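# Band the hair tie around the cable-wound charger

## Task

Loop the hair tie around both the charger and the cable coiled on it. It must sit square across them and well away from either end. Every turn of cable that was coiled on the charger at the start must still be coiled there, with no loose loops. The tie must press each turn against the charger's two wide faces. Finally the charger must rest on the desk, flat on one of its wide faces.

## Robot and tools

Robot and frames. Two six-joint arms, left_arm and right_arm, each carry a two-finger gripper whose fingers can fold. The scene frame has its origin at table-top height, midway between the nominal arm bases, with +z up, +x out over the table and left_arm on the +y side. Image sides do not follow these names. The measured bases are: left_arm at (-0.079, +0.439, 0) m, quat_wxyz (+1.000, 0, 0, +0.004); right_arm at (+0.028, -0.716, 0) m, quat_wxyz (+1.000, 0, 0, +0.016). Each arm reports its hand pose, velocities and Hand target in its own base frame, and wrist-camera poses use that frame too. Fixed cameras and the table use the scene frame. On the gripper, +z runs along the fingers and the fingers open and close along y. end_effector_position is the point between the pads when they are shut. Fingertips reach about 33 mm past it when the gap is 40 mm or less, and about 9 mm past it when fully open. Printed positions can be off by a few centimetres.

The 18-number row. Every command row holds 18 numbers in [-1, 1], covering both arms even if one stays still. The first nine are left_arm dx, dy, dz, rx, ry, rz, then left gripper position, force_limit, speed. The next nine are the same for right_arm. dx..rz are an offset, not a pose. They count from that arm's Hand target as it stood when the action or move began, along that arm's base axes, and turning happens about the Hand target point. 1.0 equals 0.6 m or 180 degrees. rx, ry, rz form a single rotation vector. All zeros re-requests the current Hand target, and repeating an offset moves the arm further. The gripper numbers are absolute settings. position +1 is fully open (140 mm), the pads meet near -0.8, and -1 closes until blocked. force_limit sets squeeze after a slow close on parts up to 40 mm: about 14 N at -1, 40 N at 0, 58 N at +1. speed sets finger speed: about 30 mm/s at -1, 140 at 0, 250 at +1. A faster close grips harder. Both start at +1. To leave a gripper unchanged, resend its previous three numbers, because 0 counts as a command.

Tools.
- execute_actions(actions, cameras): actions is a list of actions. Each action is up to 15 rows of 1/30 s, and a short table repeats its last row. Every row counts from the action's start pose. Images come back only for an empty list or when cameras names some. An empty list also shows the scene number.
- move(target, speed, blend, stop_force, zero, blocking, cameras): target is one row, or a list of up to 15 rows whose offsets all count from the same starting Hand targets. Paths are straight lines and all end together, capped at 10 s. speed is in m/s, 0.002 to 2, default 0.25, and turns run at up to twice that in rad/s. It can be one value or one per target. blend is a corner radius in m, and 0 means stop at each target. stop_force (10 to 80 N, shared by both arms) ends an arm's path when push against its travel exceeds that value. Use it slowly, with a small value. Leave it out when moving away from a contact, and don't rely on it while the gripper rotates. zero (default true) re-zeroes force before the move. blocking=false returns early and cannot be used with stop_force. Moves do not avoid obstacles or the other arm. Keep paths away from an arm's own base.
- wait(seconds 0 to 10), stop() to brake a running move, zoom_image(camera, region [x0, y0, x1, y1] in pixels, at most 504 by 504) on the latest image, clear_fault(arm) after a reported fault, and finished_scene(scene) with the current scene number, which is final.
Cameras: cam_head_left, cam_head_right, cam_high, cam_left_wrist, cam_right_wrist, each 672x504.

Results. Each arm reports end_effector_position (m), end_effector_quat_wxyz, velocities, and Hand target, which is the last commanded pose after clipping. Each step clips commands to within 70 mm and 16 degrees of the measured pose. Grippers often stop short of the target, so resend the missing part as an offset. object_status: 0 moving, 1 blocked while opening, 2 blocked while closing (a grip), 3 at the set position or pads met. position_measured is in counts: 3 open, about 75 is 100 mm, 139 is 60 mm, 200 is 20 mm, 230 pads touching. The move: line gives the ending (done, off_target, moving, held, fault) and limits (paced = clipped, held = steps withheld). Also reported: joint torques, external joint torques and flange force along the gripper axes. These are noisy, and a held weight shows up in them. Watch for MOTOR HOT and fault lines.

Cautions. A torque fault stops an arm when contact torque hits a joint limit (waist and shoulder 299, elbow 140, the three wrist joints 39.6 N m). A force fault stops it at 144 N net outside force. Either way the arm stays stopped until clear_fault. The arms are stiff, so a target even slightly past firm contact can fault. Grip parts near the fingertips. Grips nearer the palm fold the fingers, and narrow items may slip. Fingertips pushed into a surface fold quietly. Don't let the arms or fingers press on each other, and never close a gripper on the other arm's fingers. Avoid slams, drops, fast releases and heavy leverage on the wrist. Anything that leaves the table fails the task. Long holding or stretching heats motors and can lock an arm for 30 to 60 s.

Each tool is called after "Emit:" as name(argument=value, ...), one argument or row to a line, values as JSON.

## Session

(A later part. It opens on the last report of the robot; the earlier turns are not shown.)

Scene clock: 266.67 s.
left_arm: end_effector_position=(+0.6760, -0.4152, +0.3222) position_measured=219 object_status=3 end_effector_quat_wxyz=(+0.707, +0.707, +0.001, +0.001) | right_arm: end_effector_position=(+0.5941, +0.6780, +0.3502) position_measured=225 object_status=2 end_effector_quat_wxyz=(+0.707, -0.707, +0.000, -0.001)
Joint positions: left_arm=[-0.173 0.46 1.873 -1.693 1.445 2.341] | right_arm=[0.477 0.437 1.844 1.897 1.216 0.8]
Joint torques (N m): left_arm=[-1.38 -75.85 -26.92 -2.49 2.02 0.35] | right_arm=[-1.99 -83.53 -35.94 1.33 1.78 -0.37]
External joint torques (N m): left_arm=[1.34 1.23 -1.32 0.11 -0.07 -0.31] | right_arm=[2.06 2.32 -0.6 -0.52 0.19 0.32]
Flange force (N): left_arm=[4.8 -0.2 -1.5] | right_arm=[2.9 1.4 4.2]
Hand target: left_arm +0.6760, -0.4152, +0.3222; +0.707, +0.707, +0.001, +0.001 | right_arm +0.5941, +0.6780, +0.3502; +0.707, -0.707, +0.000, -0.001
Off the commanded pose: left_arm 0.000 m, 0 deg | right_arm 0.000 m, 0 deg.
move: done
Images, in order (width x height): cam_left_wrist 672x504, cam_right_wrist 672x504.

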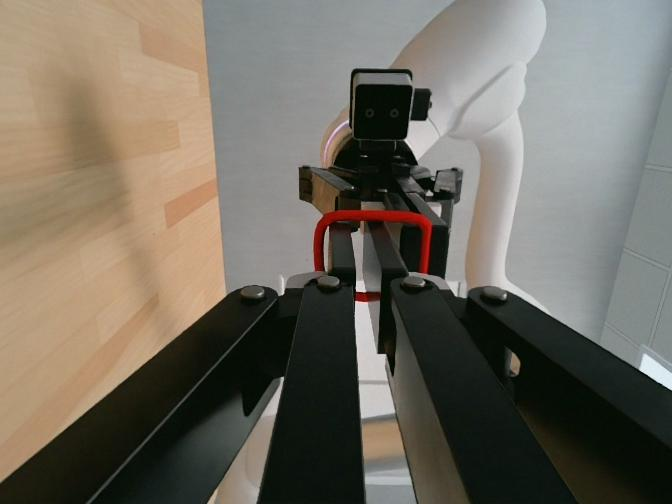

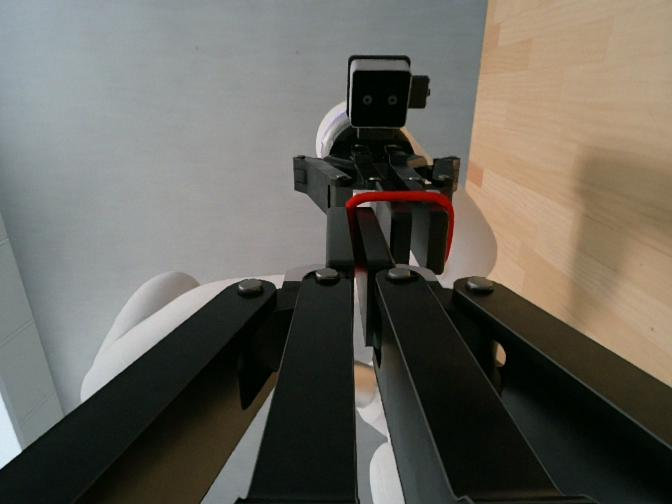

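Emit:
execute_actions(
  actions=[
    [[0,0,0,0,0,0,-0.72,0,-0.9,0,0,0,0,0,0,-0.7,0,-1]],
    [[0,0,0,0,0,0,-0.72,0,-0.9,0,0,0,0,0,0,-0.7,0,-1]],
  ],
  cameras=["cam_left_wrist","cam_right_wrist"],
)

Emit:
zoom_image(
  camera="cam_left_wrist",
  region=[260, 130, 460, 280],
)

Emit:
zoom_image(
  camera="cam_right_wrist",
  region=[300, 130, 500, 280],
)

Scene clock: 271.23 s.
left_arm: end_effector_position=(+0.6760, -0.4152, +0.3222) position_measured=219 object_status=3 end_effector_quat_wxyz=(+0.707, +0.707, +0.001, +0.001) | right_arm: end_effector_position=(+0.5941, +0.6780, +0.3502) position_measured=217 object_status=3 end_effector_quat_wxyz=(+0.707, -0.707, +0.000, -0.001)
Joint positions: left_arm=[-0.173 0.46 1.873 -1.693 1.445 2.341] | right_arm=[0.477 0.437 1.844 1.897 1.216 0.8]
Joint torques (N m): left_arm=[-1.61 -75.77 -27.21 -2.6 2.09 0.36] | right_arm=[-1.85 -83.07 -35.63 1.23 1.67 -0.32]
External joint torques (N m): left_arm=[1.65 1.04 -1.07 0.22 -0.14 -0.31] | right_arm=[1.58 2.66 -0.62 -0.4 0.28 0.28]
External joint torques at the end of the 1st action: left_arm=[0.8 1.52 -1.03 0.14 -0.12 -0.29] | right_arm=[1.73 2.46 -0.72 -0.36 0.26 0.32]
Flange force (N): left_arm=[4.2 -0.1 -2.0] | right_arm=[3.6 2.0 3.8]
Flange force at the end of the 1st action (N): left_arm=[4.4 -0.7 -0.7] | right_arm=[3.4 1.7 4.0]
Hand target: left_arm +0.6760, -0.4152, +0.3222; +0.707, +0.707, +0.001, +0.001 | right_arm +0.5941, +0.6780, +0.3502; +0.707, -0.707, +0.000, -0.001
Off the commanded pose: left_arm 0.000 m, 0 deg | right_arm 0.000 m, 0 deg.
Images, in order (width x height): cam_left_wrist 672x504, cam_right_wrist 672x504.

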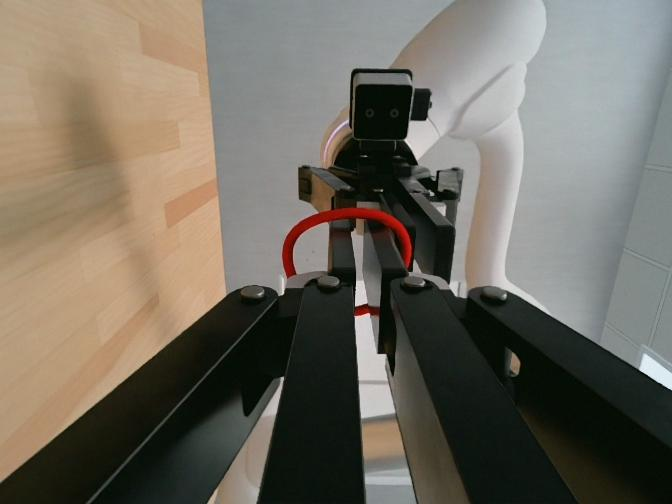

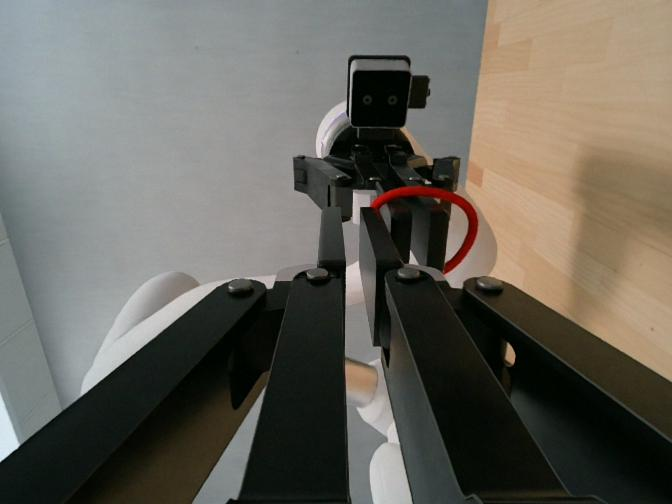

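Scaled by 2.520.

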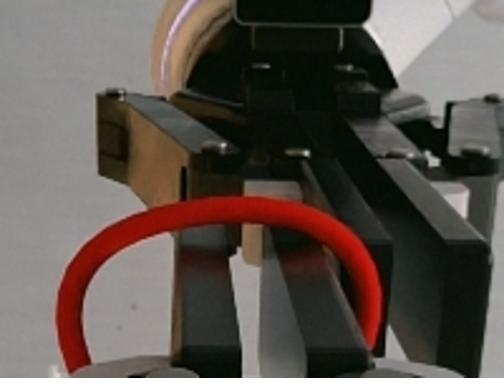

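Scaled by 2.520.

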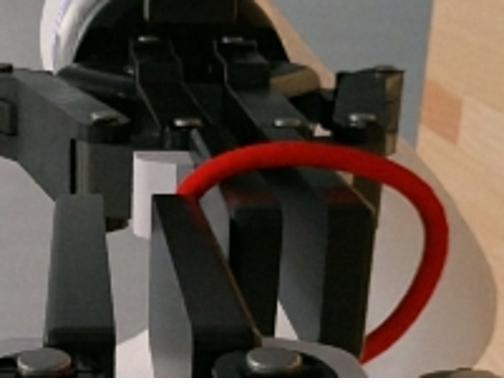

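Emit:
move(
  target=[
    [0,0,-0.0083,0,0,0,-0.72,0,-0.9,0,0,0,0,0,0,-0.7,0,-1],
    [0,0,-0.01,0,0,0,-0.62,0,-0.9,0,0,0,0,0,0,-0.7,0,-1],
  ],
  cameras=["cam_left_wrist","cam_right_wrist","cam_high"],
  speed=0.02,
)

Emit:
zoom_image(
  camera="cam_left_wrist",
  region=[260, 130, 460, 280],
)

Emit:
zoom_image(
  camera="cam_right_wrist",
  region=[300, 130, 500, 280],
)

Emit:
zoom_image(
  camera="cam_high",
  region=[300, 90, 440, 200],
)

Scene clock: 278.47 s.
left_arm: end_effector_position=(+0.6760, -0.4152, +0.3162) position_measured=208 object_status=3 end_effector_quat_wxyz=(+0.707, +0.707, +0.001, +0.001) | right_arm: end_effector_position=(+0.5941, +0.6780, +0.3502) position_measured=217 object_status=3 end_effector_quat_wxyz=(+0.707, -0.707, +0.000, -0.001)
Joint positions: left_arm=[-0.173 0.467 1.876 -1.694 1.446 2.351] | right_arm=[0.477 0.437 1.844 1.897 1.216 0.8]
Joint torques (N m): left_arm=[-1.33 -76.62 -26.93 -2.53 2.11 0.36] | right_arm=[-2.14 -83.45 -35.64 1.21 1.71 -0.35]
External joint torques (N m): left_arm=[1.35 1.61 -0.99 0.17 -0.13 -0.31] | right_arm=[2.06 2.39 -0.98 -0.38 0.25 0.3]
Flange force (N): left_arm=[4.6 -0.8 -1.5] | right_arm=[3.6 1.4 4.6]
Hand target: left_arm +0.6760, -0.4152, +0.3162; +0.707, +0.707, +0.001, +0.001 | right_arm +0.5941, +0.6780, +0.3502; +0.707, -0.707, +0.000, -0.001
Off the commanded pose: left_arm 0.000 m, 0 deg | right_arm 0.000 m, 0 deg.
move: done
Images, in order (width x height): cam_high 672x504, cam_left_wrist 672x504, cam_right_wrist 672x504.

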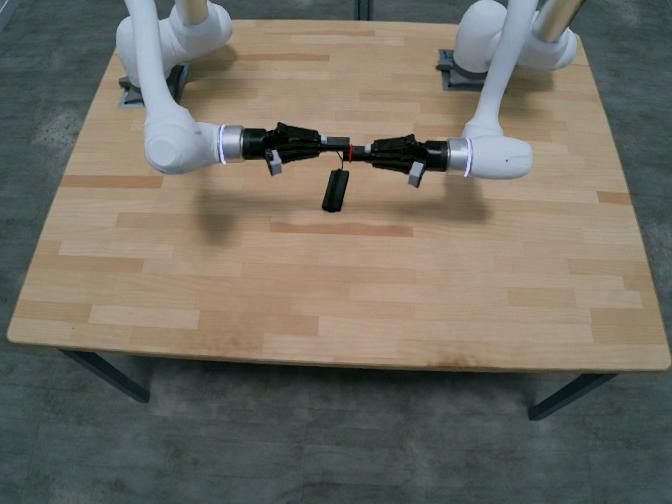

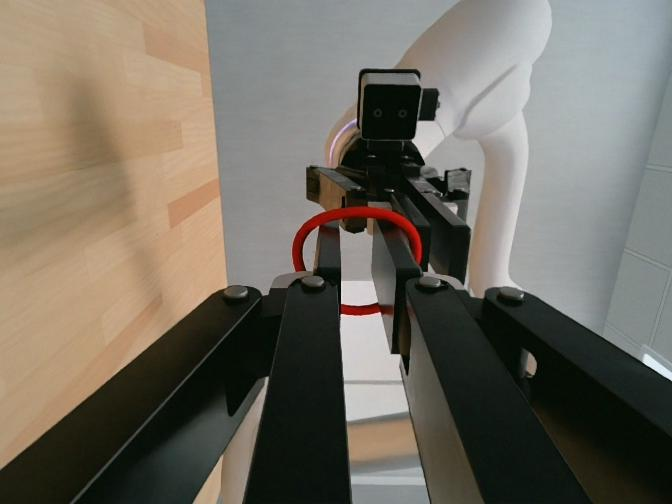

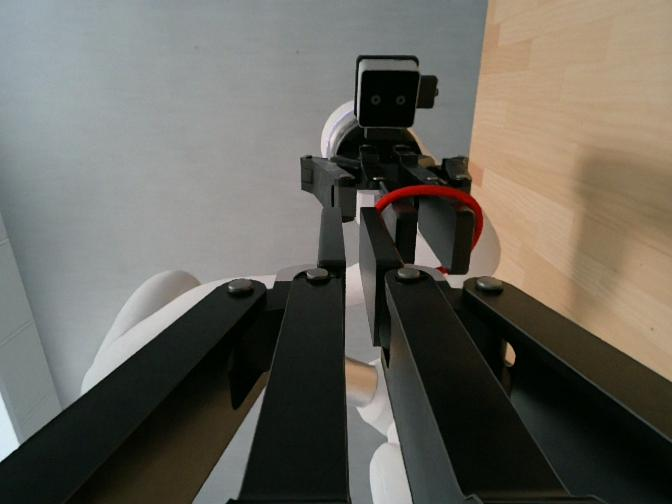

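Scaled by 2.520.

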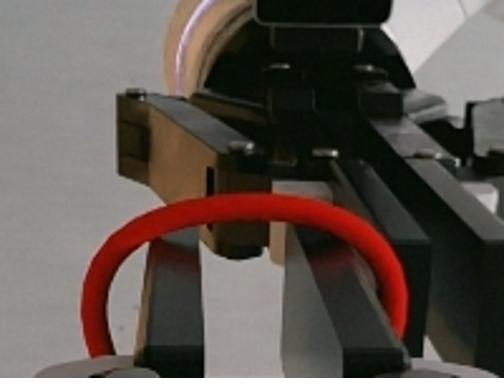

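Scaled by 2.520.

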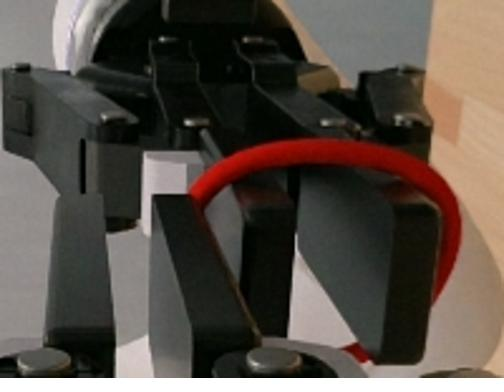

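Scaled by 3.600.

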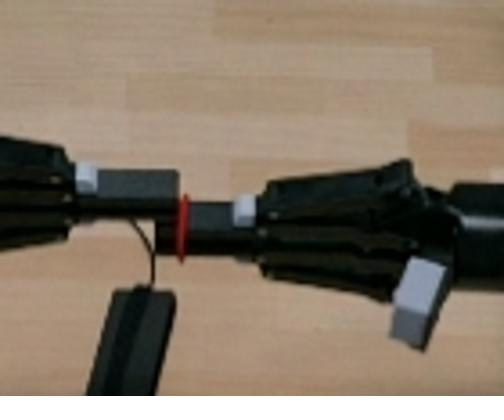

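Emit:
move(
  target=[0,0,0,0,0,0,-0.62,0,-0.9,0,-0.12,0,0,0,0,-0.7,0,-1],
  speed=0.06,
  cameras=[],
)

Emit:
execute_actions(
  actions=[
    [[0,0,0,0,0,0,-0.4,0,-0.9,0,0,0,0,0,0,-0.7,0,-1]],
    [[0,0,0,0,0,0,-0.4,0,-0.9,0,0,0,0,0,0,-0.7,0,-1]],
  ],
  cameras=["cam_left_wrist","cam_right_wrist"],
)

Emit:
zoom_image(
  camera="cam_left_wrist",
  region=[240, 130, 480, 310],
)

Emit:
zoom_image(
  camera="cam_right_wrist",
  region=[300, 130, 500, 280],
)

Scene clock: 286.77 s.
left_arm: end_effector_position=(+0.6760, -0.4152, +0.3162) position_measured=208 object_status=3 end_effector_quat_wxyz=(+0.707, +0.707, +0.001, +0.001) | right_arm: end_effector_position=(+0.5940, +0.6060, +0.3502) position_measured=217 object_status=3 end_effector_quat_wxyz=(+0.707, -0.707, +0.000, -0.001)
Joint positions: left_arm=[-0.173 0.467 1.876 -1.694 1.446 2.351] | right_arm=[0.379 0.394 1.912 1.833 1.293 0.797]
Joint torques (N m): left_arm=[-1.29 -76.28 -26.74 -2.49 2.12 0.4] | right_arm=[-1.93 -78.43 -34.9 1.49 1.71 -0.36]
External joint torques (N m): left_arm=[1.22 1.13 -1.23 0.11 -0.14 -0.35] | right_arm=[1.98 2.66 -0.54 -0.42 0.25 0.31]
Flange force (N): left_arm=[4.5 -0.1 -1.3] | right_arm=[3.5 2.1 4.0]
Hand target: left_arm +0.6760, -0.4152, +0.3162; +0.707, +0.707, +0.001, +0.001 | right_arm +0.5941, +0.6060, +0.3502; +0.707, -0.707, +0.000, -0.001
Off the commanded pose: left_arm 0.000 m, 0 deg | right_arm 0.000 m, 0 deg.
move: done
No camera images: "cameras" was empty.

Scene clock: 287.97 s.
left_arm: end_effector_position=(+0.6760, -0.4152, +0.3162) position_measured=179 object_status=3 end_effector_quat_wxyz=(+0.707, +0.707, +0.001, +0.001) | right_arm: end_effector_position=(+0.5941, +0.6060, +0.3502) position_measured=217 object_status=3 end_effector_quat_wxyz=(+0.707, -0.707, +0.000, -0.001)
Joint positions: left_arm=[-0.173 0.467 1.876 -1.694 1.446 2.351] | right_arm=[0.379 0.394 1.912 1.833 1.293 0.797]
Joint torques (N m): left_arm=[-1.53 -76.24 -26.76 -2.58 2.12 0.36] | right_arm=[-1.99 -78 -34.97 1.46 1.66 -0.33]
External joint torques (N m): left_arm=[1.55 1.26 -1.16 0.22 -0.15 -0.31] | right_arm=[1.71 2.16 -0.59 -0.34 0.3 0.28]
External joint torques at the end of the 1st action: left_arm=[1.34 1.3 -1.03 0.19 -0.12 -0.36] | right_arm=[2.14 1.48 -0.72 -0.4 0.27 0.29]
Flange force (N): left_arm=[4.6 -0.3 -1.8] | right_arm=[3.1 1.6 3.4]
Flange force at the end of the 1st action (N): left_arm=[4.4 -0.4 -1.6] | right_arm=[2.3 0.7 3.8]
Hand target: left_arm +0.6760, -0.4152, +0.3162; +0.707, +0.707, +0.001, +0.001 | right_arm +0.5941, +0.6060, +0.3502; +0.707, -0.707, +0.000, -0.001
Off the commanded pose: left_arm 0.000 m, 0 deg | right_arm 0.000 m, 0 deg.
Images, in order (width x height): cam_left_wrist 672x504, cam_right_wrist 672x504.

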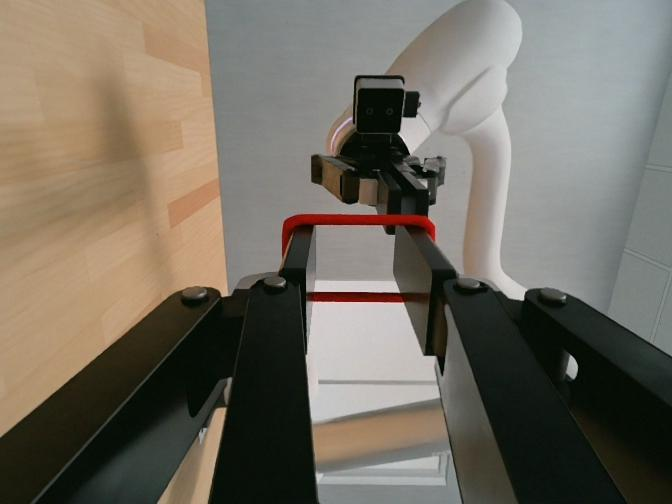

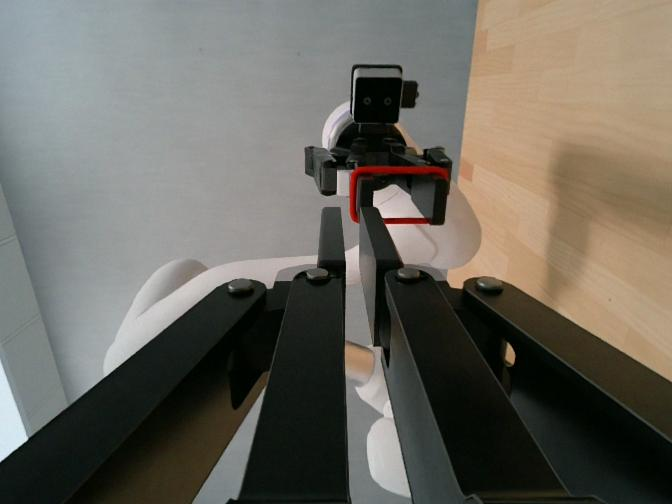

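Scaled by 2.100.

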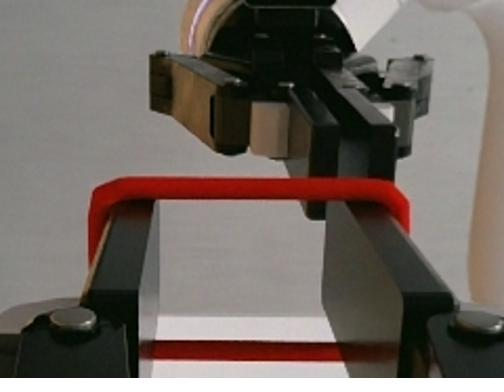

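Scaled by 2.520.

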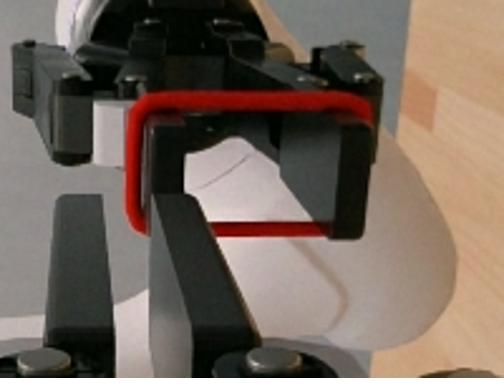

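Emit:
move(
  target=[0,0.417,0.05,0,-0.5,0,-0.4,0,-0.9,0,-0.1,0,0,0,0,-0.7,0,-1],
  cameras=["cam_left_wrist","cam_high"],
)

Emit:
move(
  target=[0,0,0,0,0,0,-0.4,0,-0.9,-0.1,0.217,-0.06,-0.5,0,0,0.2,0,0],
  cameras=["cam_right_wrist","cam_high"],
)

Emit:
zoom_image(
  camera="cam_right_wrist",
  region=[240, 130, 480, 310],
)

Scene clock: 304.57 s.
left_arm: end_effector_position=(+0.6760, -0.1650, +0.3462) position_measured=179 object_status=3 end_effector_quat_wxyz=(+0.501, +0.499, -0.499, +0.500) | right_arm: end_effector_position=(+0.5941, +0.5460, +0.3502) position_measured=217 object_status=3 end_effector_quat_wxyz=(+0.707, -0.707, +0.000, -0.001)
Joint positions: left_arm=[0.193 0.454 1.827 -1.446 1.719 3.861] | right_arm=[0.29 0.366 1.957 1.774 1.36 0.796]
Joint torques (N m): left_arm=[-1.3 -75.98 -27.77 -1.88 1.97 0.29] | right_arm=[-2.04 -74.56 -34.24 1.72 1.7 -0.35]
External joint torques (N m): left_arm=[1.1 1.31 -1.03 0.2 -0.12 -0.29] | right_arm=[2.19 1.88 -0.74 -0.41 0.27 0.3]
Flange force (N): left_arm=[-0.4 -3.6 -2.5] | right_arm=[3.1 1.2 3.9]
Hand target: left_arm +0.6760, -0.1650, +0.3462; +0.501, +0.499, -0.499, +0.500 | right_arm +0.5941, +0.5460, +0.3502; +0.707, -0.707, +0.000, -0.001
Off the commanded pose: left_arm 0.000 m, 0 deg | right_arm 0.000 m, 0 deg.
move: done
Images, in order (width x height): cam_high 672x504, cam_left_wrist 672x504.

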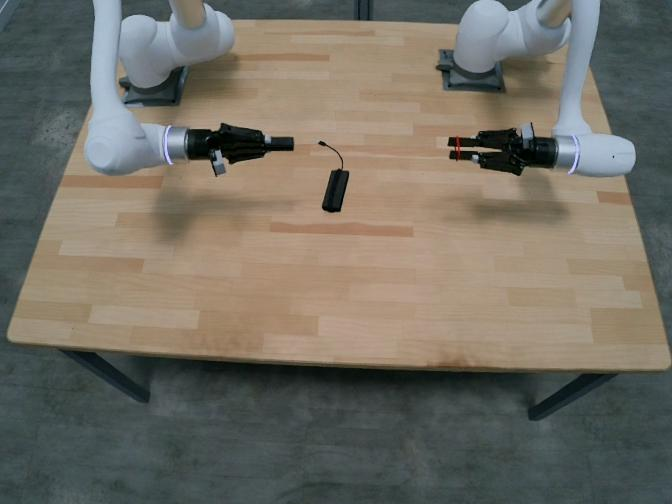

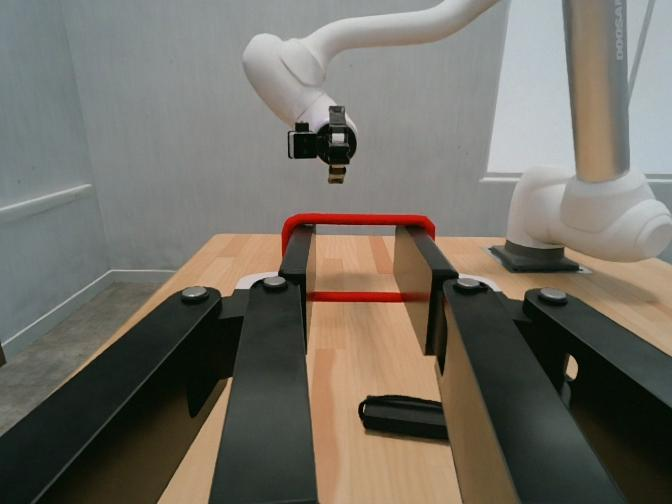

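Scene clock: 308.13 s.
left_arm: end_effector_position=(+0.6760, -0.1650, +0.3462) position_measured=179 object_status=3 end_effector_quat_wxyz=(+0.501, +0.499, -0.499, +0.500) | right_arm: end_effector_position=(+0.5341, +0.6762, +0.3142) position_measured=104 object_status=3 end_effector_quat_wxyz=(-0.001, +1.000, +0.001, +0.000)
Joint positions: left_arm=[0.193 0.454 1.827 -1.446 1.719 3.861] | right_arm=[0.862 0.511 1.143 0 1.486 2.432]
Joint torques (N m): left_arm=[-1.3 -76.2 -27.71 -1.84 2.01 0.31] | right_arm=[-1.95 -96.41 -41.56 4.83 -0.28 -0.31]
External joint torques (N m): left_arm=[1.27 1.4 -1.15 0.16 -0.16 -0.31] | right_arm=[1.57 2.93 -0.75 -0.54 0.24 0.31]
Flange force (N): left_arm=[-0.4 -3.9 -2.8] | right_arm=[3.0 -7.3 -1.2]
Hand target: left_arm +0.6760, -0.1650, +0.3462; +0.501, +0.499, -0.499, +0.500 | right_arm +0.5341, +0.6762, +0.3142; -0.001, +1.000, +0.001, +0.000
Off the commanded pose: left_arm 0.000 m, 0 deg | right_arm 0.000 m, 0 deg.
move: done
Images, in order (width x height): cam_high 672x504, cam_right_wrist 672x504.

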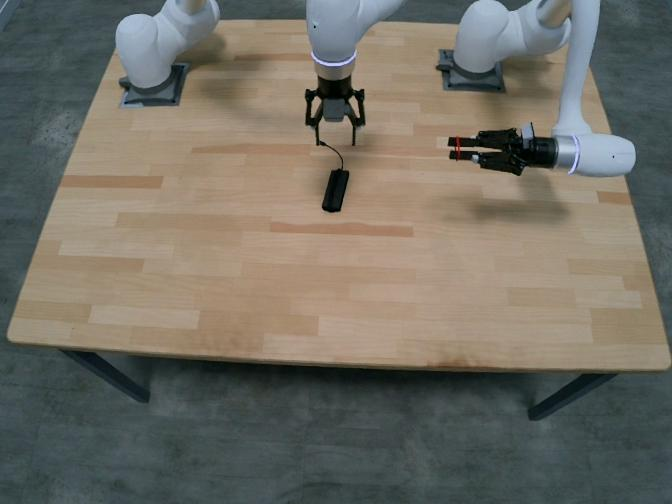

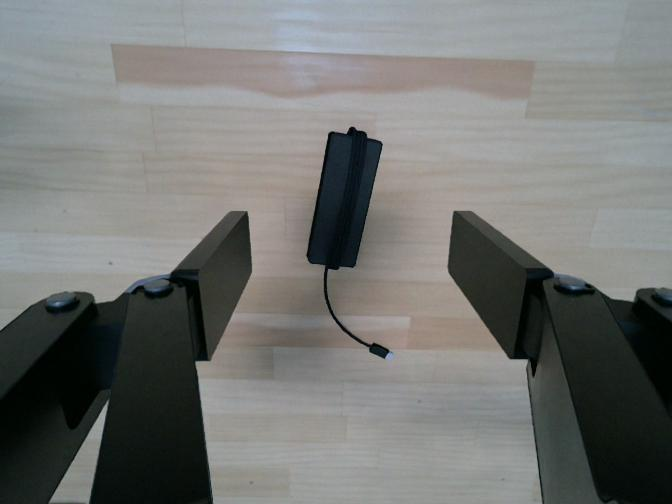

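Scaled by 2.100.

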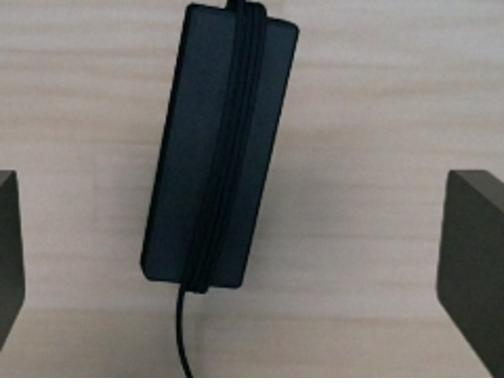

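Emit:
move(
  target=[0,0,0,0,0,0,-0.4,0,-0.9,-0.12,0.01,-0.28,0,0,-0.064,0.2,0,0],
  cameras=["cam_right_wrist"],
)

Scene clock: 315.93 s.
left_arm: end_effector_position=(+0.6760, -0.1650, +0.3462) position_measured=179 object_status=3 end_effector_quat_wxyz=(+0.501, +0.499, -0.499, +0.500) | right_arm: end_effector_position=(+0.4621, +0.6822, +0.1463) position_measured=104 object_status=3 end_effector_quat_wxyz=(-0.001, +0.995, -0.100, +0.001)
Joint positions: left_arm=[0.193 0.454 1.827 -1.446 1.719 3.861] | right_arm=[0.934 0.516 1.446 0 1.178 2.704]
Joint torques (N m): left_arm=[-1.35 -75.97 -27.76 -1.86 1.97 0.3] | right_arm=[-1.91 -93.77 -39.02 4.46 -0.26 -0.27]
External joint torques (N m): left_arm=[1.13 1.05 -1.13 0.17 -0.12 -0.3] | right_arm=[2.28 2.16 -0.51 -0.44 0.23 0.27]
Flange force (N): left_arm=[-0.1 -3.5 -2.5] | right_arm=[-1.0 -5.6 0.5]
Hand target: left_arm +0.6760, -0.1650, +0.3462; +0.501, +0.499, -0.499, +0.500 | right_arm +0.4621, +0.6822, +0.1462; +0.000, +0.995, -0.100, +0.001
Off the commanded pose: left_arm 0.000 m, 0 deg | right_arm 0.000 m, 0 deg.
move: done
Images, in order (width x height): cam_right_wrist 672x504.

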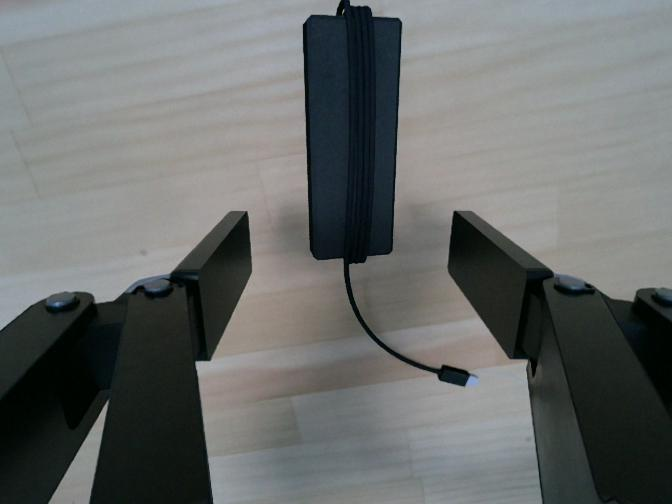

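Emit:
move(
  target=[0,0,0,0,0,0,-0.4,0,-0.9,-0.044,0,-0.122,0,0,0,0.2,0,0],
  cameras=["cam_right_wrist"],
)

Scene clock: 328.77 s.
left_arm: end_effector_position=(+0.6760, -0.1650, +0.3462) position_measured=179 object_status=3 end_effector_quat_wxyz=(+0.501, +0.499, -0.499, +0.500) | right_arm: end_effector_position=(+0.4357, +0.6822, +0.0731) position_measured=104 object_status=3 end_effector_quat_wxyz=(-0.001, +0.995, -0.100, +0.001)
Joint positions: left_arm=[0.193 0.454 1.827 -1.446 1.719 3.861] | right_arm=[0.96 0.547 1.541 0 1.052 2.731]
Joint torques (N m): left_arm=[-1.37 -76.15 -27.58 -1.86 1.98 0.29] | right_arm=[-2.05 -94.21 -36.59 4.26 -0.31 -0.33]
External joint torques (N m): left_arm=[1.47 1.48 -1.24 0.19 -0.14 -0.29] | right_arm=[2.23 1.55 -0.82 -0.45 0.27 0.33]
Flange force (N): left_arm=[-0.5 -4.1 -3.2] | right_arm=[-1.3 -5.3 0.2]
Hand target: left_arm +0.6760, -0.1650, +0.3462; +0.501, +0.499, -0.499, +0.500 | right_arm +0.4357, +0.6822, +0.0730; +0.000, +0.995, -0.100, +0.001
Off the commanded pose: left_arm 0.000 m, 0 deg | right_arm 0.000 m, 0 deg.
move: done
Images, in order (width x height): cam_right_wrist 672x504.

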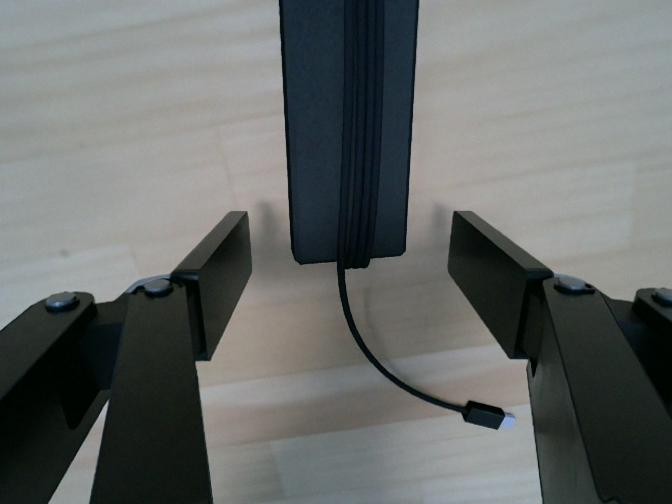

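Emit:
move(
  target=[
    [0,0,0,0,0,0,-0.4,0,-0.9,-0.0005,-0.0025,-0.0467,0,0,0,0.2,0,0],
    [0,0,0,0,0,0,-0.4,0,-0.9,-0.0005,-0.0025,-0.0467,0,0,0,-1,0,-1],
  ],
  cameras=["cam_right_wrist","cam_high"],
  speed=0.06,
)

Emit:
wait(
  seconds=1,
)

Scene clock: 336.60 s.
left_arm: end_effector_position=(+0.6760, -0.1650, +0.3462) position_measured=179 object_status=3 end_effector_quat_wxyz=(+0.501, +0.499, -0.499, +0.500) | right_arm: end_effector_position=(+0.4354, +0.6807, +0.0450) position_measured=150 object_status=0 end_effector_quat_wxyz=(+0.000, +0.995, -0.100, +0.001)
Joint positions: left_arm=[0.193 0.454 1.827 -1.446 1.719 3.861] | right_arm=[0.959 0.568 1.564 -0.001 1.008 2.73]
Joint torques (N m): left_arm=[-1.23 -76.53 -27.76 -1.88 2.01 0.34] | right_arm=[-2.73 -82.64 -29.68 3.9 -1.25 -0.3]
External joint torques (N m): left_arm=[1.28 1.91 -1.05 0.2 -0.17 -0.34] | right_arm=[2.65 -10.27 -6.44 -0.24 1.23 0.3]
Flange force (N): left_arm=[-1.0 -4.4 -2.9] | right_arm=[-2.6 -3.5 -14.8]
Hand target: left_arm +0.6760, -0.1650, +0.3462; +0.501, +0.499, -0.499, +0.500 | right_arm +0.4354, +0.6807, +0.0450; +0.000, +0.995, -0.100, +0.001
Off the commanded pose: left_arm 0.000 m, 0 deg | right_arm 0.000 m, 0 deg.
move: done
Images, in order (width x height): cam_high 672x504, cam_right_wrist 672x504.

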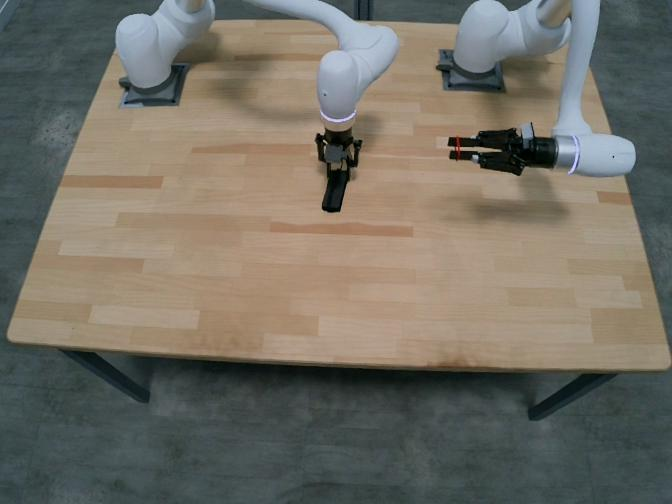

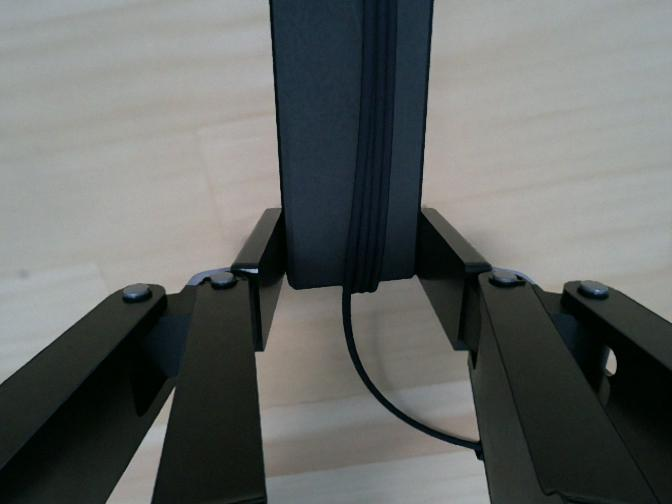

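Scene clock: 337.60 s.
left_arm: end_effector_position=(+0.6760, -0.1650, +0.3462) position_measured=179 object_status=3 end_effector_quat_wxyz=(+0.501, +0.499, -0.499, +0.500) | right_arm: end_effector_position=(+0.4354, +0.6807, +0.0450) position_measured=150 object_status=2 end_effector_quat_wxyz=(+0.000, +0.995, -0.100, +0.001)
Joint positions: left_arm=[0.193 0.454 1.827 -1.446 1.719 3.861] | right_arm=[0.959 0.568 1.564 -0.001 1.008 2.73]
Joint torques (N m): left_arm=[-1.4 -76.12 -27.79 -1.82 1.94 0.26] | right_arm=[-2.39 -82.35 -29.79 4.02 -1.24 -0.26]
External joint torques (N m): left_arm=[1.58 1.17 -1.07 0.16 -0.09 -0.26] | right_arm=[2.64 -10.21 -6.23 -0.36 1.21 0.26]
Flange force (N): left_arm=[-0.3 -3.3 -3.2] | right_arm=[-2.7 -3.1 -14.6]
Hand target: left_arm +0.6760, -0.1650, +0.3462; +0.501, +0.499, -0.499, +0.500 | right_arm +0.4354, +0.6807, +0.0450; +0.000, +0.995, -0.100, +0.001
Tool commands: left_gripper/position=-0.4 left_gripper/force_limit=+0.0 left_gripper/speed=-0.9 right_gripper/position=-1.0 right_gripper/force_limit=+0.0 right_gripper/speed=-1.0
Off the commanded pose: left_arm 0.000 m, 0 deg | right_arm 0.000 m, 0 deg.
wait: 1.00 s; at rest by 0.17 s

Emit:
move(
  target=[
    [0,0,0,0,0,0,-0.4,0,-0.9,0,0,0.25,0,0,0,-1,0,-1],
    [0,0,0,0,0,0,-0.4,0,-0.9,0.26,-0.072,0.54,0,0,0.556,-1,0,-1],
  ],
  cameras=["all"],
  speed=0.15,
  blend=0.05,
)

Emit:
zoom_image(
  camera="cam_left_wrist",
  region=[240, 130, 480, 310],
)

Emit:
zoom_image(
  camera="cam_high",
  region=[300, 70, 480, 210],
)

Scene clock: 352.43 s.
left_arm: end_effector_position=(+0.6760, -0.1650, +0.3462) position_measured=179 object_status=3 end_effector_quat_wxyz=(+0.501, +0.499, -0.499, +0.500) | right_arm: end_effector_position=(+0.5913, +0.6375, +0.3690) position_measured=150 object_status=2 end_effector_quat_wxyz=(-0.001, +0.715, +0.699, +0.000)
Joint positions: left_arm=[0.193 0.454 1.827 -1.446 1.719 3.861] | right_arm=[0.783 0.524 1.026 0.001 1.592 0.807]
Joint torques (N m): left_arm=[-1.03 -76.09 -27.81 -1.84 2.02 0.35] | right_arm=[-2.02 -100.85 -43.72 5.01 -0.44 -0.35]
External joint torques (N m): left_arm=[0.62 1.31 -1.06 0.14 -0.17 -0.35] | right_arm=[1.63 5.84 1.15 -0.62 0.4 0.35]
Flange force (N): left_arm=[-0.3 -3.8 -1.8] | right_arm=[7.6 3.7 1.2]
Hand target: left_arm +0.6760, -0.1650, +0.3462; +0.501, +0.499, -0.499, +0.500 | right_arm +0.5914, +0.6375, +0.3690; -0.001, +0.715, +0.699, +0.000
Off the commanded pose: left_arm 0.000 m, 0 deg | right_arm 0.000 m, 0 deg.
move: done

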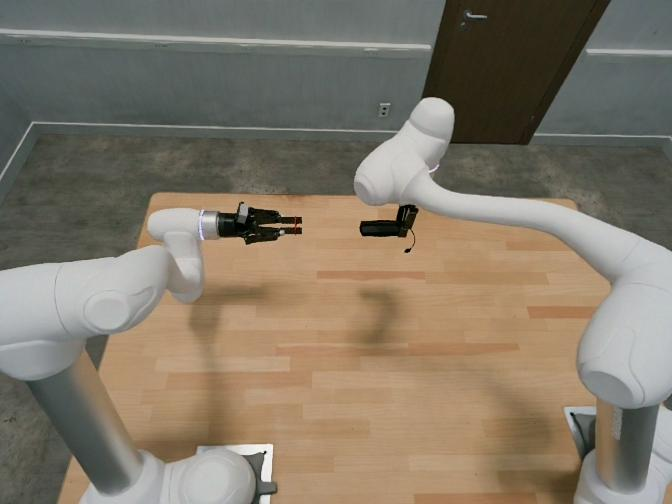

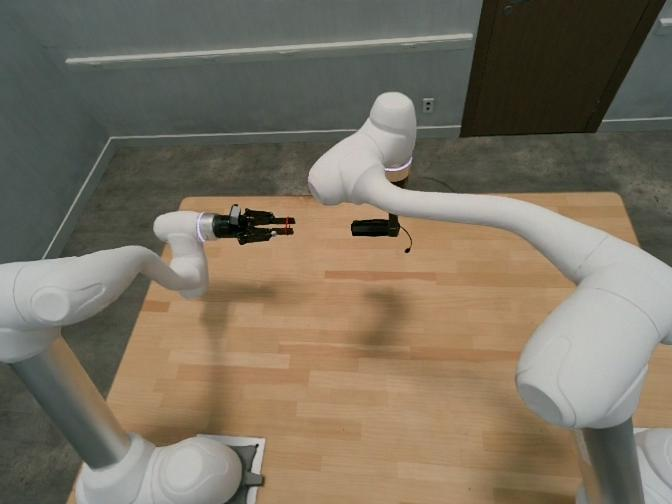

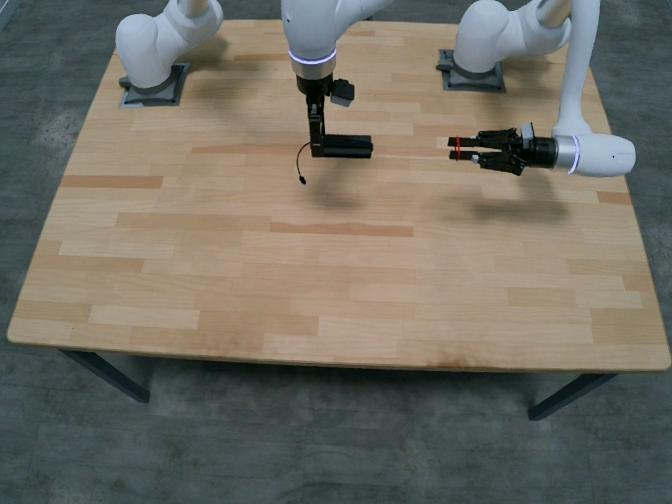

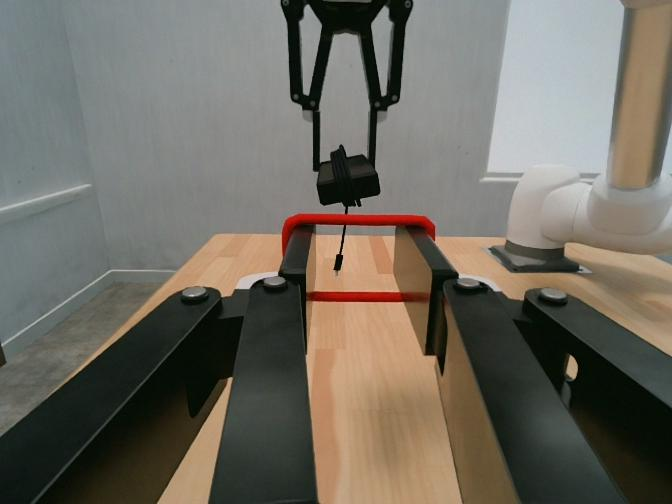

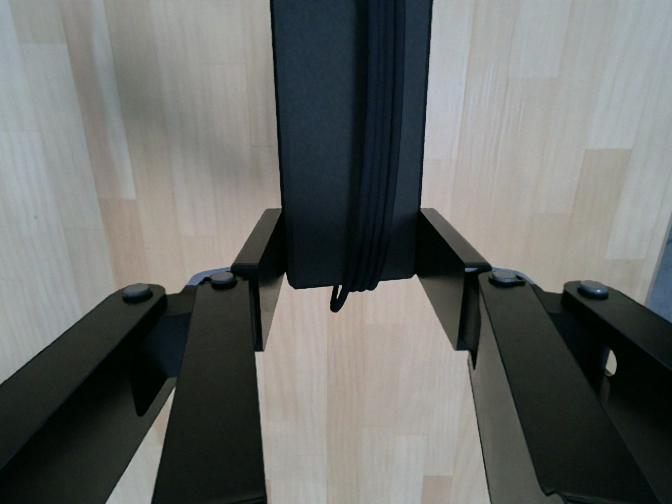

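Scaled by 2.100.

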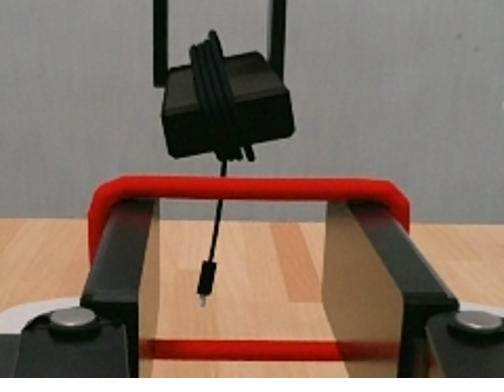

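Scaled by 2.800.

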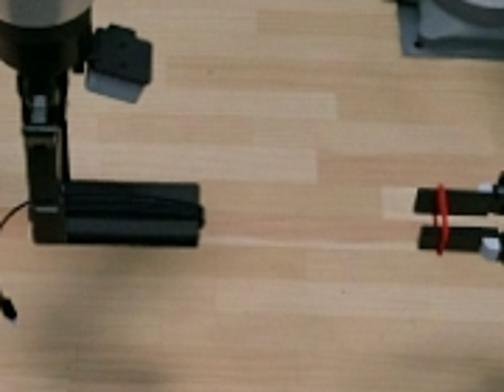

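Emit:
move(
  target=[0,0,0,0,0,0,-0.4,0,-0.9,0,0,0,0,-0.05,0,-1,0,-1],
  cameras=["cam_left_wrist"],
  speed=0.1,
)

Emit:
zoom_image(
  camera="cam_left_wrist",
  region=[290, 110, 410, 230],
)

Scene clock: 360.40 s.
left_arm: end_effector_position=(+0.6760, -0.1650, +0.3462) position_measured=179 object_status=3 end_effector_quat_wxyz=(+0.501, +0.499, -0.499, +0.500) | right_arm: end_effector_position=(+0.5914, +0.6375, +0.3690) position_measured=150 object_status=2 end_effector_quat_wxyz=(+0.054, +0.713, +0.697, +0.056)
Joint positions: left_arm=[0.193 0.454 1.827 -1.446 1.719 3.861] | right_arm=[0.827 0.46 1.129 -0.115 1.446 0.859]
Joint torques (N m): left_arm=[-1.53 -76.08 -27.73 -1.85 2 0.3] | right_arm=[-1.95 -95.23 -43.93 4.5 -0.82 -0.29]
External joint torques (N m): left_arm=[1.77 1.32 -1.09 0.19 -0.15 -0.3] | right_arm=[1.7 6.45 1.34 -0.48 0.48 0.29]
Flange force (N): left_arm=[-0.4 -3.5 -3.5] | right_arm=[8.1 3.0 2.3]
Hand target: left_arm +0.6760, -0.1650, +0.3462; +0.501, +0.499, -0.499, +0.500 | right_arm +0.5914, +0.6375, +0.3690; +0.054, +0.713, +0.697, +0.056
Off the commanded pose: left_arm 0.000 m, 0 deg | right_arm 0.000 m, 0 deg.
move: done
Images, in order (width x height): cam_left_wrist 672x504.

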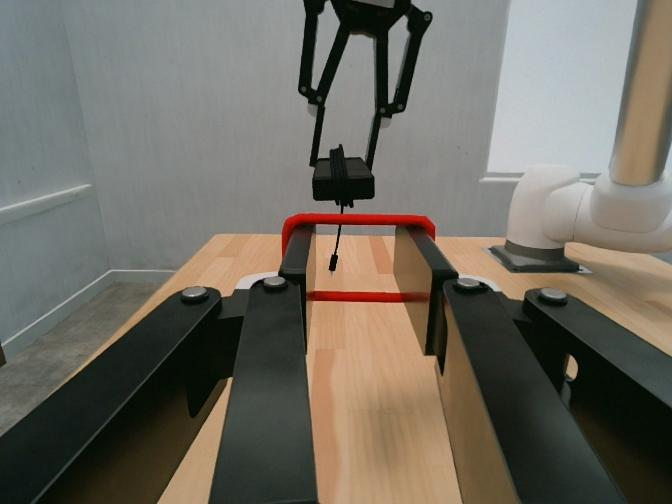

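Scaled by 4.200.

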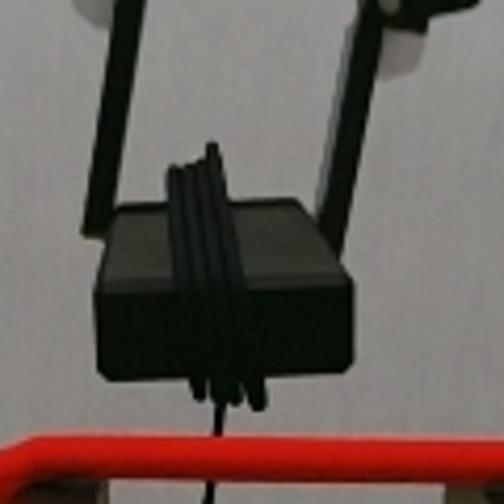

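Emit:
move(
  target=[
    [0,0,0,0,0,0,-0.08,0,-0.9,0,0,0,0,0,0,-1,0,-1],
    [0.0033,-0.2,-0.0133,0,0,0,-0.08,0,-0.9,0,0,0,0,0,0,-1,0,-1],
  ],
  cameras=["cam_left_wrist","cam_high"],
  speed=0.12,
)

Emit:
zoom_image(
  camera="cam_left_wrist",
  region=[240, 130, 480, 310],
)

Emit:
zoom_image(
  camera="cam_high",
  region=[300, 70, 480, 210],
)

Scene clock: 373.00 s.
left_arm: end_effector_position=(+0.6779, -0.2850, +0.3383) position_measured=139 object_status=3 end_effector_quat_wxyz=(+0.501, +0.499, -0.499, +0.501) | right_arm: end_effector_position=(+0.5914, +0.6375, +0.3690) position_measured=150 object_status=2 end_effector_quat_wxyz=(+0.054, +0.713, +0.697, +0.056)
Joint positions: left_arm=[0.019 0.441 1.866 -1.559 1.587 3.878] | right_arm=[0.827 0.46 1.129 -0.115 1.446 0.859]
Joint torques (N m): left_arm=[-1.24 -74.64 -27.33 -2.2 2.07 0.29] | right_arm=[-1.95 -95.01 -43.89 4.51 -0.79 -0.27]
External joint torques (N m): left_arm=[1.01 1.54 -1.11 0.16 -0.19 -0.29] | right_arm=[1.94 5.87 1.19 -0.47 0.46 0.28]
Flange force (N): left_arm=[-0.6 -4.4 -1.7] | right_arm=[7.8 2.4 2.0]
Hand target: left_arm +0.6780, -0.2850, +0.3382; +0.501, +0.499, -0.499, +0.500 | right_arm +0.5914, +0.6375, +0.3690; +0.054, +0.713, +0.697, +0.056
Off the commanded pose: left_arm 0.000 m, 0 deg | right_arm 0.000 m, 0 deg.
move: done
Images, in order (width x height): cam_high 672x504, cam_left_wrist 672x504.

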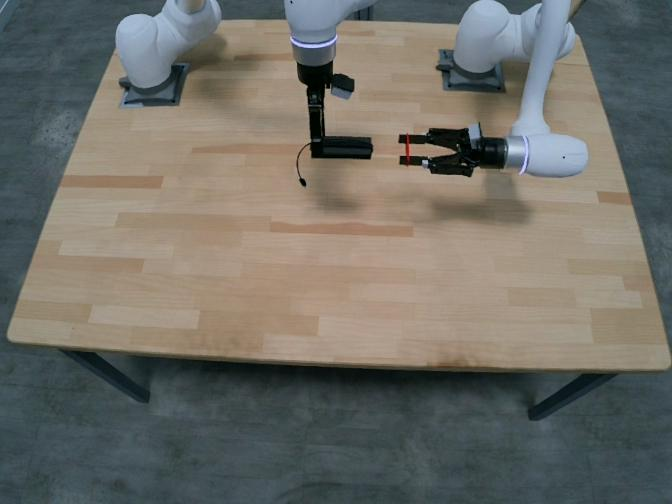

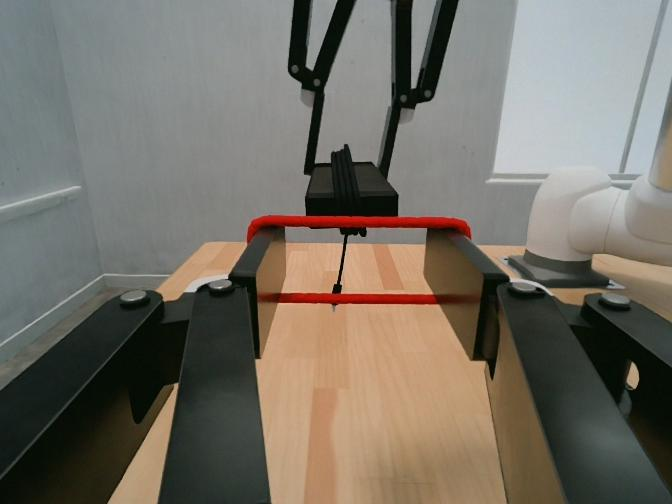

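Scaled by 2.100.

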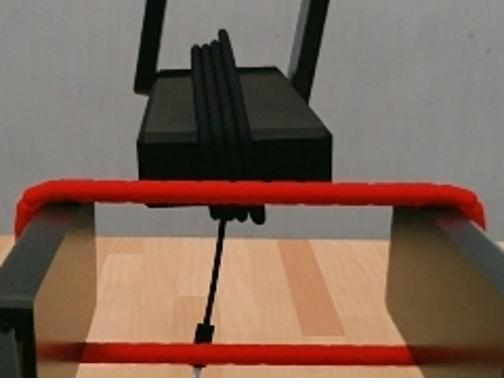

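Scaled by 2.800.

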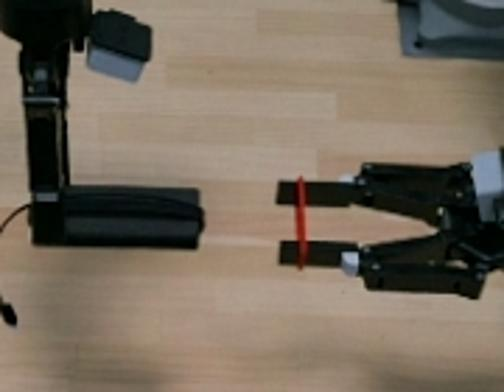

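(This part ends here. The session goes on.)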